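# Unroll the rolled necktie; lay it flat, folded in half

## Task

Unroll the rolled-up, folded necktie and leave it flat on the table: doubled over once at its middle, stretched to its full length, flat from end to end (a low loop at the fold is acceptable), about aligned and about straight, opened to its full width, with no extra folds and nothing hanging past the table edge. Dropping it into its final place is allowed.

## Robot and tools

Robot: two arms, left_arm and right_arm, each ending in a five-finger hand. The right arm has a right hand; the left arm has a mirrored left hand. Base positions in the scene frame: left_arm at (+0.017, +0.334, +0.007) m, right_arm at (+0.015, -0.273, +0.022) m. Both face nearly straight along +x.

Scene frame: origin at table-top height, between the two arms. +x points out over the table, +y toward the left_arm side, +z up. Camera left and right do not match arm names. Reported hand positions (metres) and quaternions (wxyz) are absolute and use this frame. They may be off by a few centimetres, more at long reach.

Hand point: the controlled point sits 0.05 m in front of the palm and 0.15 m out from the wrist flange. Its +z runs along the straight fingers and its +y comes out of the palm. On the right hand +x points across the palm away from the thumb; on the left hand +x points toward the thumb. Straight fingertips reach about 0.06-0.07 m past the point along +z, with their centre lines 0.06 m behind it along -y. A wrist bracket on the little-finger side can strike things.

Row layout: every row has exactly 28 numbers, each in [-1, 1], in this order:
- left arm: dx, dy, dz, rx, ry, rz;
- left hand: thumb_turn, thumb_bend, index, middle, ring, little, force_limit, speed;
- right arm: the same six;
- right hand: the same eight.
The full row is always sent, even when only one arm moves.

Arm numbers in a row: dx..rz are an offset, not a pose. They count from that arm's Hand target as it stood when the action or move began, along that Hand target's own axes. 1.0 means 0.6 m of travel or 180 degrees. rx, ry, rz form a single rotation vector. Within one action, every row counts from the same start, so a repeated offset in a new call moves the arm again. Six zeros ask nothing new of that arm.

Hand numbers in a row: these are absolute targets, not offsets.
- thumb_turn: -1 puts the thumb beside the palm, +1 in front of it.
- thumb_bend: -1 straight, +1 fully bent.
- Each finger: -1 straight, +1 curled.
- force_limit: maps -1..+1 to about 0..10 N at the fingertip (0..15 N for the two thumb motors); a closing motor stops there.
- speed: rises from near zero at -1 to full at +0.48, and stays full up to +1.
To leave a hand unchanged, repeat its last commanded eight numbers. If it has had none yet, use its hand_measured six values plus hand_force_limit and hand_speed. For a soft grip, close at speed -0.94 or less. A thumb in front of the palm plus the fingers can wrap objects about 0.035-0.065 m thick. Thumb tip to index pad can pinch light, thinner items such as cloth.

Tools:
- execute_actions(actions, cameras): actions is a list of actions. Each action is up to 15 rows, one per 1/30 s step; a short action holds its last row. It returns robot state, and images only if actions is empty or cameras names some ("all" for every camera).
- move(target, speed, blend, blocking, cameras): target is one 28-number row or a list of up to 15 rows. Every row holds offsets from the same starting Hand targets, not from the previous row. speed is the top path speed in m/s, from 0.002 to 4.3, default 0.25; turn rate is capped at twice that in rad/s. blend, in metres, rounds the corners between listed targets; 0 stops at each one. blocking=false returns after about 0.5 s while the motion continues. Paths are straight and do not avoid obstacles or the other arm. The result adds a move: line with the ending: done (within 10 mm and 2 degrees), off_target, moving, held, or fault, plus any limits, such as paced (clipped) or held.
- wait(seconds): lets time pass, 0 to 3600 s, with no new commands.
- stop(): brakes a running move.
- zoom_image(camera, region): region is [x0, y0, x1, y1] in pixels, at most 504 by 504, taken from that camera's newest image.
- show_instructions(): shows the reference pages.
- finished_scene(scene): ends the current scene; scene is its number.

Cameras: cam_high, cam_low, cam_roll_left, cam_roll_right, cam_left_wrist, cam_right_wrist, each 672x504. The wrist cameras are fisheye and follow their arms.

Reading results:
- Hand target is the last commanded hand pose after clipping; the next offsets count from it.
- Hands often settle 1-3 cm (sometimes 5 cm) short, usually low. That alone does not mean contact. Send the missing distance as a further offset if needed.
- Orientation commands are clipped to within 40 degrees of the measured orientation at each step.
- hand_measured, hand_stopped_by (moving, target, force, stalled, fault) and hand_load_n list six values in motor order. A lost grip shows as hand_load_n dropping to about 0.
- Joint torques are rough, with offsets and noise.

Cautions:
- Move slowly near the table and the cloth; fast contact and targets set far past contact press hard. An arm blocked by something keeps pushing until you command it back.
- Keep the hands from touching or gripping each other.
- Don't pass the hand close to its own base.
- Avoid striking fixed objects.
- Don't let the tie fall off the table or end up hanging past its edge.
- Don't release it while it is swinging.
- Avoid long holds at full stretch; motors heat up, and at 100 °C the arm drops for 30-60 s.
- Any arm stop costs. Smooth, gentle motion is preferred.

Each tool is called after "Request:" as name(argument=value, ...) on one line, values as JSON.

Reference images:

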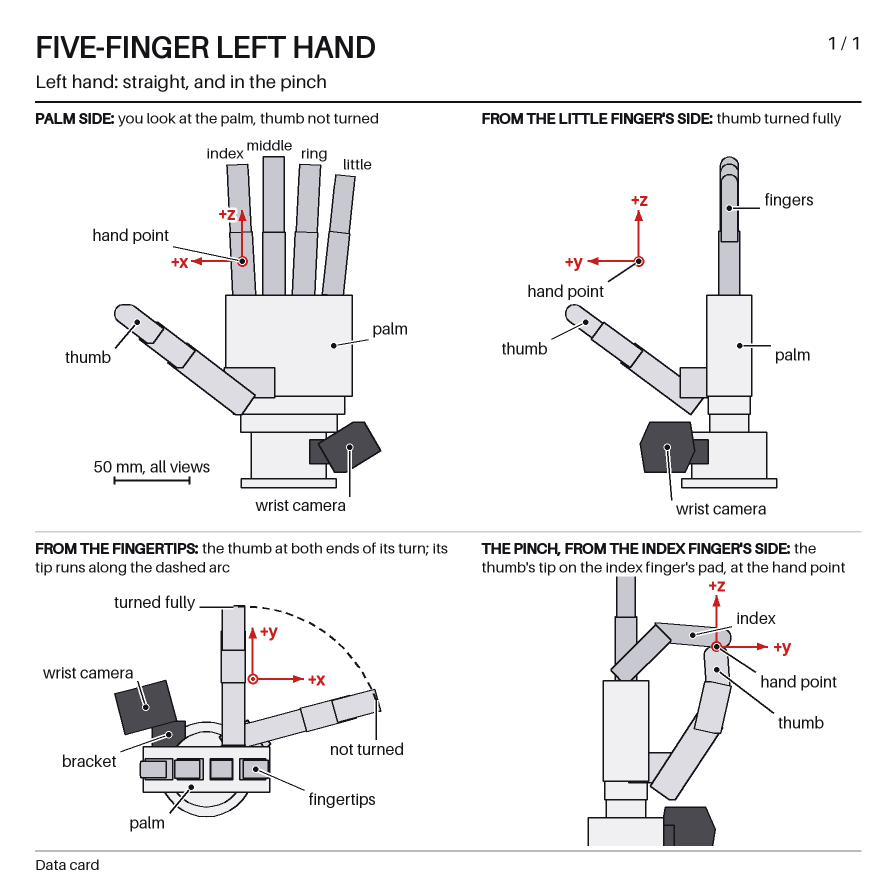

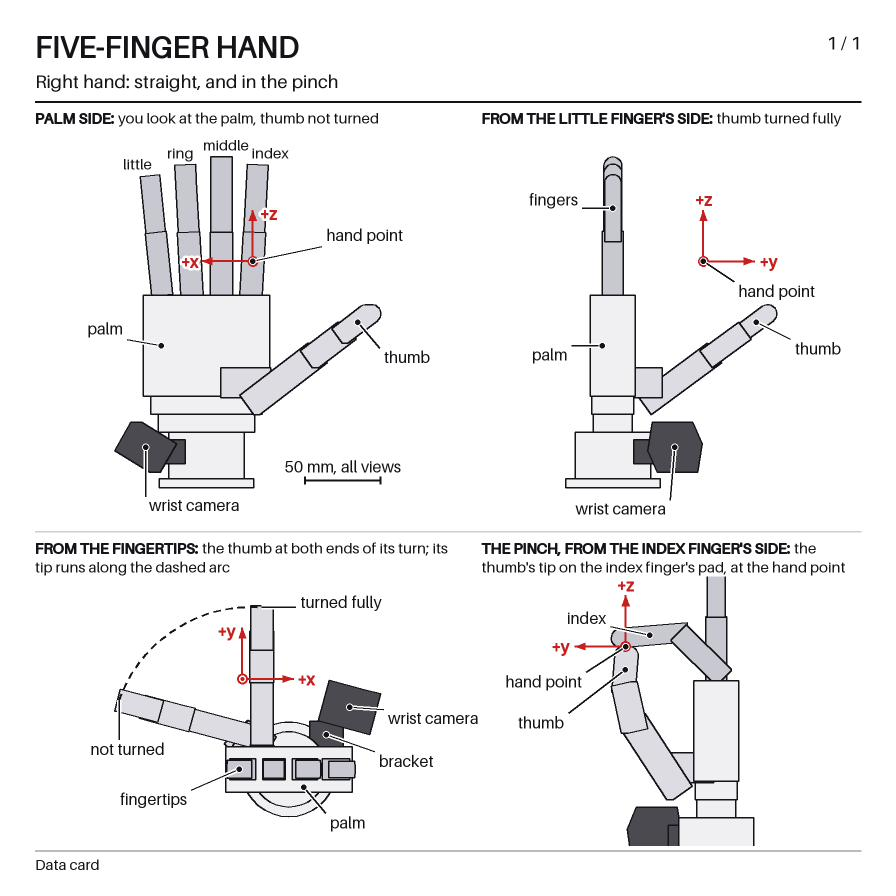

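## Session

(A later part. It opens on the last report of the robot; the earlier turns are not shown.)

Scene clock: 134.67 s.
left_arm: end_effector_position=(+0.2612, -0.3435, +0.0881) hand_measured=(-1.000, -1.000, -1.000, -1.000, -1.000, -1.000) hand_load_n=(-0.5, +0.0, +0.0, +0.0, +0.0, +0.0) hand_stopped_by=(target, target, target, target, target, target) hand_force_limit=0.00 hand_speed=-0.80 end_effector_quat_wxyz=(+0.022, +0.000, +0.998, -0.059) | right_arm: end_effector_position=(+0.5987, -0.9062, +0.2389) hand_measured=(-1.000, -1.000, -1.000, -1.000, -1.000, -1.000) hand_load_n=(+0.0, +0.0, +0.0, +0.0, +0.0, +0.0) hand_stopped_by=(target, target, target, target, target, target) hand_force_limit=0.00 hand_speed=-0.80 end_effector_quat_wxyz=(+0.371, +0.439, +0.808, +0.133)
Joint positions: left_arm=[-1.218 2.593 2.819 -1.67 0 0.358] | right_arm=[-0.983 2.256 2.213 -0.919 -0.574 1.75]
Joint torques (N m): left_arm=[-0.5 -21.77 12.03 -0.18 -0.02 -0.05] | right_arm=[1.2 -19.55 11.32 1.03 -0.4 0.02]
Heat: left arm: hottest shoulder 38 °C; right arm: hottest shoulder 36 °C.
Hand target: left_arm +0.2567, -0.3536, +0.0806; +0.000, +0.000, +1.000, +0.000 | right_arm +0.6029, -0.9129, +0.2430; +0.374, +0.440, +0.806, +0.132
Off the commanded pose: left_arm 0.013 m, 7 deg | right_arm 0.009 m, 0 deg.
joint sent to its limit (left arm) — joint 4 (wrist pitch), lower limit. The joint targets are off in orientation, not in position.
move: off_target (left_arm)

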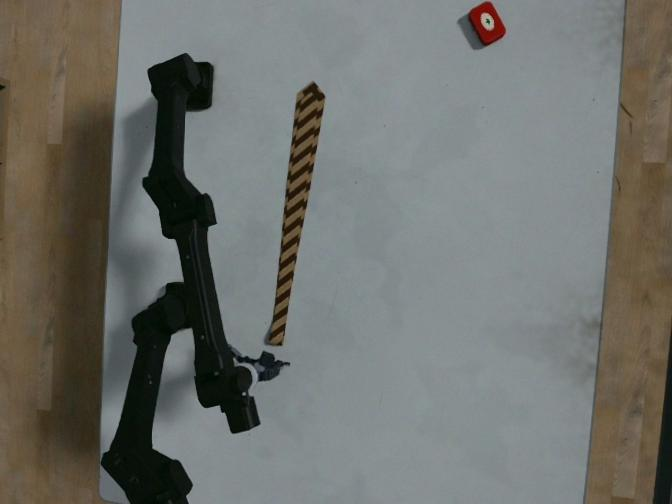

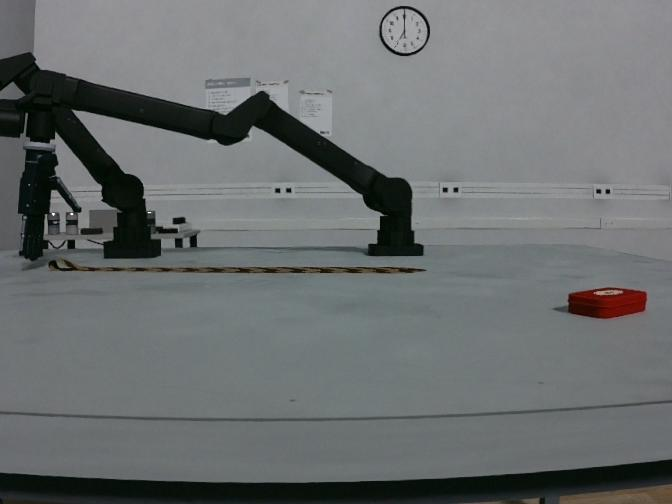

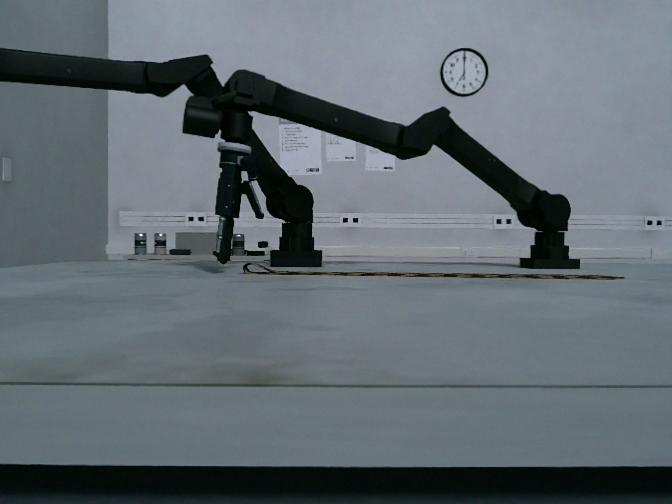

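Request:
move(target=[[0,0,-0.083,0,0,0,-1,-1,-1,-1,-1,-1,0,-0.8,0,0,0,0,0,0,-1,-1,-1,-1,-1,-1,0,-0.8],[0.0,0.34,-0.083,0,0,0,-1,-1,-1,-1,-1,-1,0,-0.8,0,0,0,0,0,0,-1,-1,-1,-1,-1,-1,0,-0.8],[0.0,0.34,0.018,0,0,0,-1,-1,-1,-1,-1,-1,0,-0.8,0,0,0,0,0,0,-1,-1,-1,-1,-1,-1,0,-0.8],[0.0,0.18,0.02,0,0,0,-1,-1,-1,-1,-1,-1,0,-0.8,0,0,0,0,0,0,-1,-1,-1,-1,-1,-1,0,-0.8]], speed=[0.2,0.2,0.2,0.08], cameras=["cam_high","cam_roll_left","cam_roll_right"])

Request:
zoom_image(camera="cam_roll_right", region=[180, 200, 360, 300])

Request:
zoom_image(camera="cam_high", region=[220, 280, 340, 400])

Scene clock: 149.77 s.
left_arm: end_effector_position=(+0.2604, -0.2298, +0.0772) hand_measured=(-1.000, -1.000, -1.000, -1.000, -1.000, -1.000) hand_load_n=(+0.0, +0.0, +0.0, +0.0, +0.0, +0.0) hand_stopped_by=(target, target, target, target, target, target) hand_force_limit=0.00 hand_speed=-0.80 end_effector_quat_wxyz=(+0.000, +0.000, +1.000, +0.000) | right_arm: end_effector_position=(+0.5987, -0.9062, +0.2389) hand_measured=(-1.000, -1.000, -1.000, -1.000, -1.000, -1.000) hand_load_n=(+0.0, +0.0, +0.0, +0.0, +0.0, +0.0) hand_stopped_by=(target, target, target, target, target, target) hand_force_limit=0.00 hand_speed=-0.80 end_effector_quat_wxyz=(+0.371, +0.439, +0.808, +0.133)
Joint positions: left_arm=[-1.16 2.214 2.072 -1.429 0.001 0.414] | right_arm=[-0.983 2.256 2.213 -0.919 -0.574 1.75]
Joint torques (N m): left_arm=[-0.85 -18.32 11.64 -0.49 -0.05 -0.04] | right_arm=[1.26 -19.49 11.3 1.02 -0.4 0.03]
Motor temperatures (°C): left_arm=[27 39 37 23 25 25] | right_arm=[24 36 32 24 23 23]
Heat: left arm: hottest shoulder 39 °C; right arm: hottest shoulder 36 °C.
Hand target: left_arm +0.2569, -0.2454, +0.0687; +0.000, +0.000, +1.000, +0.000 | right_arm +0.6029, -0.9129, +0.2430; +0.374, +0.440, +0.806, +0.132
Off the commanded pose: left_arm 0.018 m, 0 deg | right_arm 0.009 m, 0 deg.
move: off_target (left_arm)

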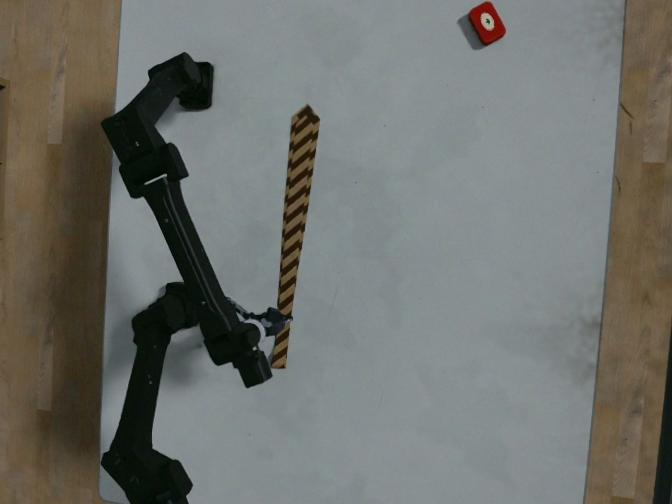

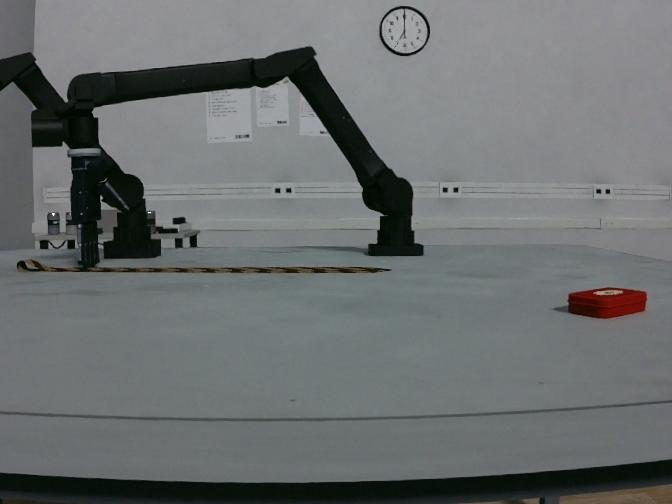

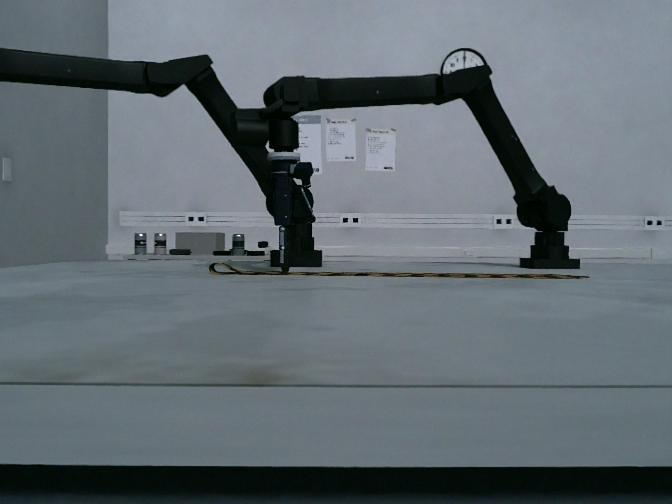

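Scaled by 2.800 from the camera's image (finer frame: 960x720).

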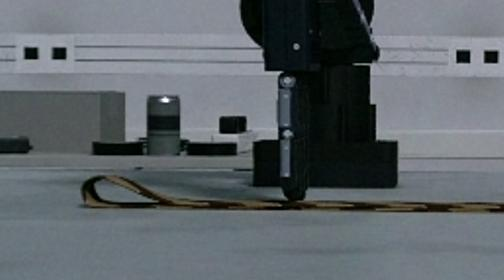

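Scaled by 4.200 from the camera's image (finer frame: 960x720).

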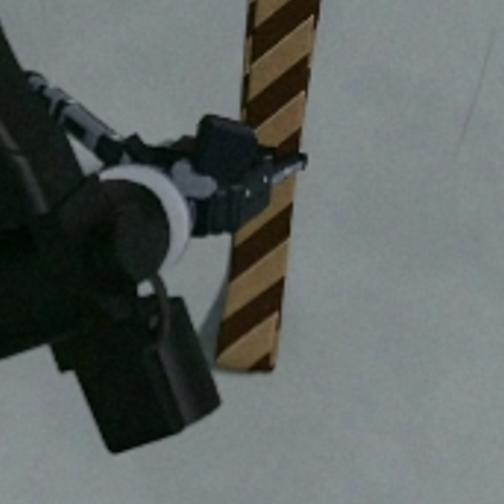

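Request:
move(target=[[0,0,-0.15,0,0,0,-1,-1,-1,-1,-1,-1,0,-0.8,0,0,0,0,0,0,-1,-1,-1,-1,-1,-1,0,-0.8],[0.25,0.35,-0.15,0,0,0,-1,-1,-1,-1,-1,-1,0,-0.8,0,0,0,0,0,0,-1,-1,-1,-1,-1,-1,0,-0.8]], speed=0.25, cameras=["cam_high","cam_roll_left","cam_roll_right","cam_low"])

Request:
zoom_image(camera="cam_roll_right", region=[190, 240, 320, 290])

Request:
zoom_image(camera="cam_roll_left", region=[0, 240, 130, 290])

Request:
zoom_image(camera="cam_high", region=[240, 90, 350, 240])

Request:
zoom_image(camera="cam_high", region=[220, 240, 340, 390])

Request:
zoom_image(camera="cam_low", region=[250, 240, 480, 310])

Scene clock: 164.03 s.
left_arm: end_effector_position=(+0.1114, -0.0362, +0.1618) hand_measured=(-1.000, -1.000, -1.000, -1.000, -1.000, -1.000) hand_load_n=(+0.0, +0.0, +0.0, +0.0, +0.0, +0.0) hand_stopped_by=(target, target, target, target, target, target) hand_force_limit=0.00 hand_speed=-0.80 end_effector_quat_wxyz=(-0.001, +0.002, +1.000, +0.001) | right_arm: end_effector_position=(+0.5987, -0.9062, +0.2389) hand_measured=(-1.000, -1.000, -1.000, -1.000, -1.000, -1.000) hand_load_n=(+0.0, +0.0, +0.0, +0.5, -0.5, +0.0) hand_stopped_by=(target, target, target, target, target, target) hand_force_limit=0.00 hand_speed=-0.80 end_effector_quat_wxyz=(+0.371, +0.439, +0.808, +0.133)
Joint positions: left_arm=[-1.292 1.538 1.304 -1.34 0.001 0.289] | right_arm=[-0.983 2.256 2.213 -0.919 -0.574 1.75]
Joint torques (N m): left_arm=[-0.5 -12.57 6.63 0.35 -0.05 -0.03] | right_arm=[1.14 -19.55 11.32 1.01 -0.39 0.03]
Heat: left arm: hottest shoulder 39 °C; right arm: hottest shoulder 36 °C.
Hand target: left_arm +0.1068, -0.0355, +0.1588; +0.000, +0.000, +1.000, +0.000 | right_arm +0.6029, -0.9129, +0.2430; +0.374, +0.440, +0.806, +0.132
Off the commanded pose: left_arm 0.005 m, 0 deg | right_arm 0.009 m, 0 deg.
move: done
Images, in order (width x height): cam_high 672x504, cam_low 672x504, cam_roll_left 672x504, cam_roll_right 672x504.

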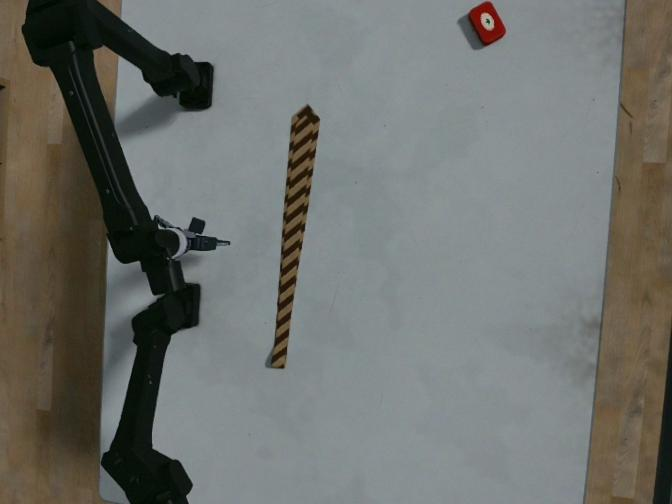

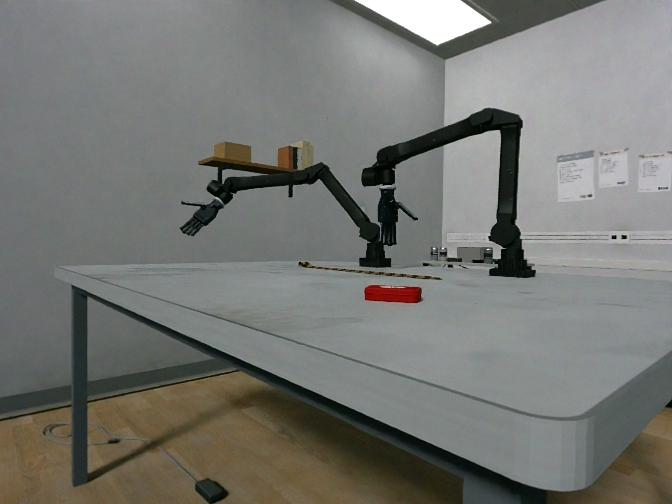

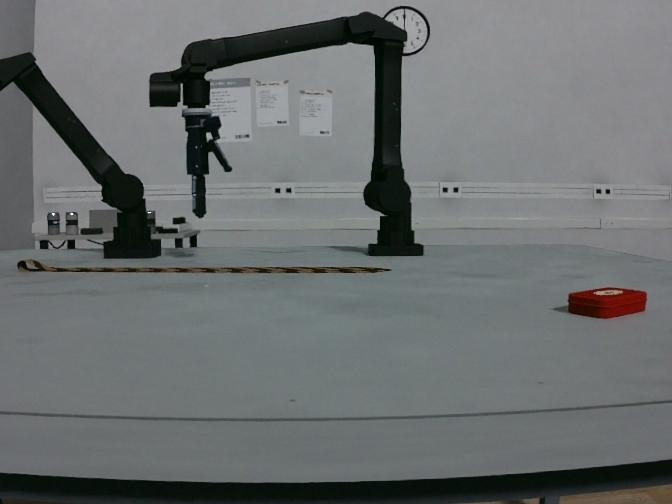

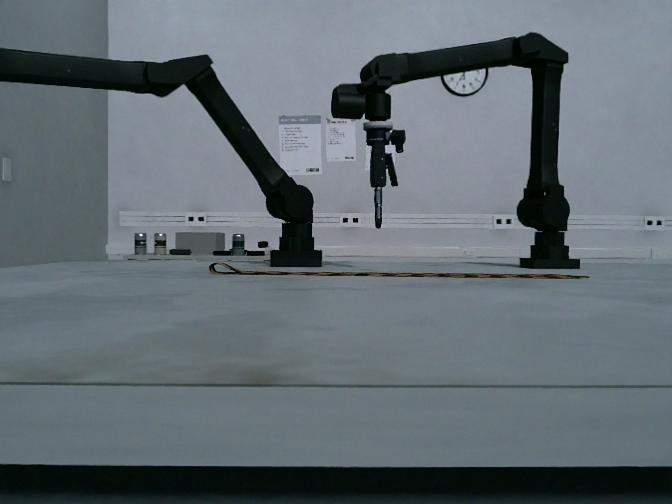

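Scaled by 3.877 from the camera's image (finer frame: 960x720).

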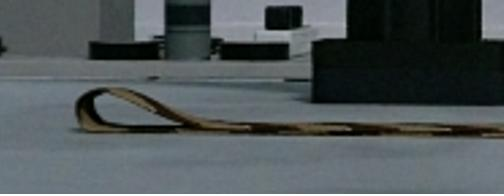

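Scaled by 3.877 from the camera's image (finer frame: 960x720).

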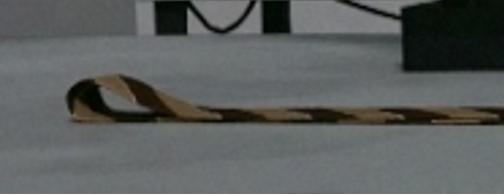

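Scaled by 3.360 from the camera's image (finer frame: 960x720).

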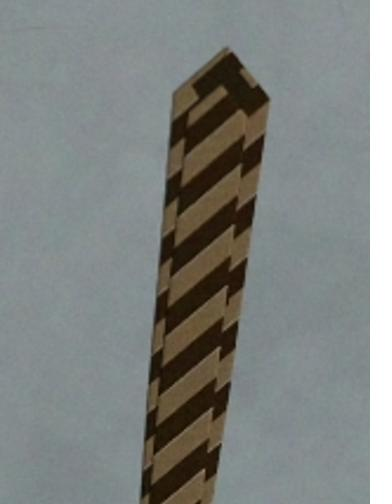

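Scaled by 3.360 from the camera's image (finer frame: 960x720).

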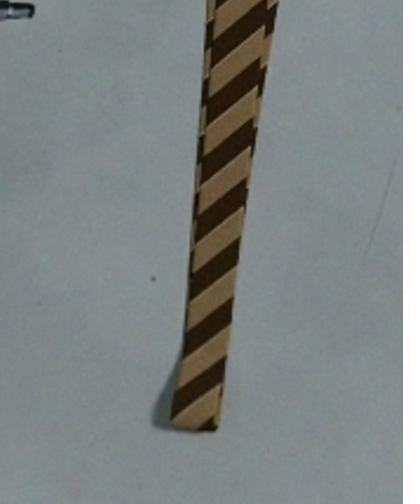

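Scaled by 2.191 from the camera's image (finer frame: 960x720).

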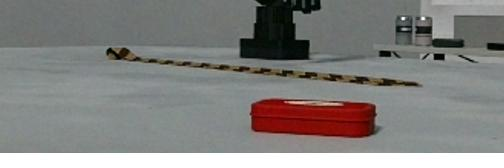

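Request:
move(target=[[-0.247,-0.5,0,0,0,0,-1,-1,-1,-1,-1,-1,0,-0.8,0,0,0,0,0,0,-1,-1,-1,-1,-1,-1,0,-0.8],[-0.247,-0.5,0.145,0,0,0,-1,-1,-1,-1,-1,-1,0,-0.8,0,0,0,0,0,0,-1,-1,-1,-1,-1,-1,0,-0.8],[-0.247,-0.5,0,0,0,0,-1,-1,-1,-1,-1,-1,0,-0.8,0,0,0,0,0,0,-1,-1,-1,-1,-1,-1,0,-0.8],[0,0,0,0,0,0,-1,-1,-1,-1,-1,-1,0,-0.8,0,0,0,0,0,0,-1,-1,-1,-1,-1,-1,0,-0.8]], speed=[0.35,0.1,0.15,0.35], cameras=["cam_high","cam_roll_right"])

Request:
zoom_image(camera="cam_roll_right", region=[190, 240, 320, 290])

Scene clock: 176.70 s.
left_arm: end_effector_position=(+0.1119, -0.0360, +0.1615) hand_measured=(-1.000, -1.000, -1.000, -1.000, -1.000, -1.000) hand_load_n=(+0.0, +0.0, +0.0, +0.0, +0.5, +0.0) hand_stopped_by=(target, target, target, target, target, target) hand_force_limit=0.00 hand_speed=-0.80 end_effector_quat_wxyz=(-0.001, +0.002, +1.000, +0.001) | right_arm: end_effector_position=(+0.5987, -0.9062, +0.2389) hand_measured=(-1.000, -1.000, -1.000, -1.000, -1.000, -1.000) hand_load_n=(+0.0, +0.5, +0.0, +0.0, +0.0, +0.0) hand_stopped_by=(target, target, target, target, target, target) hand_force_limit=0.00 hand_speed=-0.80 end_effector_quat_wxyz=(+0.371, +0.439, +0.808, +0.133)
Joint positions: left_arm=[-1.29 1.537 1.303 -1.339 0.001 0.289] | right_arm=[-0.983 2.256 2.213 -0.919 -0.574 1.75]
Joint torques (N m): left_arm=[-0.5 -12.45 6.74 0.28 -0.05 -0.04] | right_arm=[1.14 -19.55 11.32 1.01 -0.4 0.02]
Heat: left arm: hottest shoulder 39 °C; right arm: hottest shoulder 36 °C.
Hand target: left_arm +0.1069, -0.0355, +0.1589; +0.000, +0.000, +1.000, +0.000 | right_arm +0.6029, -0.9129, +0.2430; +0.374, +0.440, +0.806, +0.132
Off the commanded pose: left_arm 0.006 m, 0 deg | right_arm 0.009 m, 0 deg.
move: done

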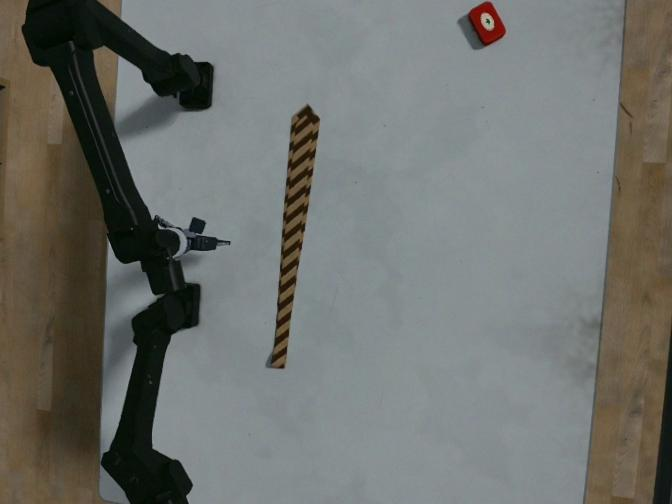

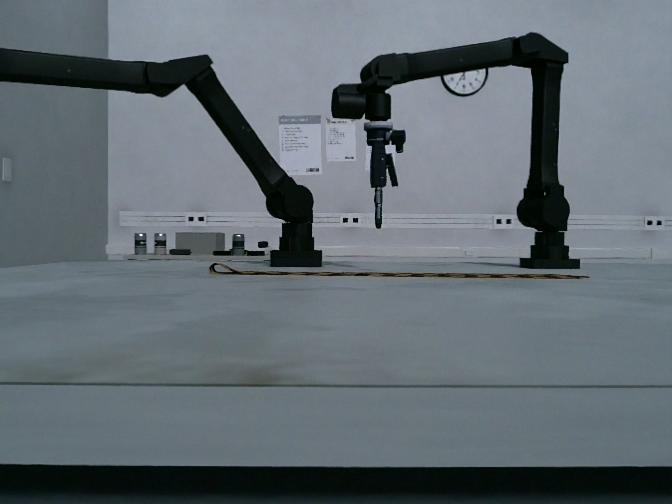

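Scaled by 3.877 from the camera's image (finer frame: 960x720).

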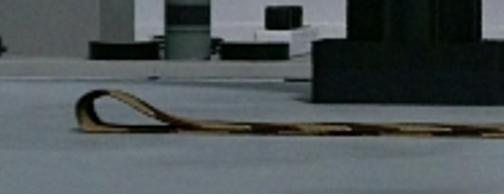

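Request:
finished_scene(scene=1)

The scene is finished: the task was done.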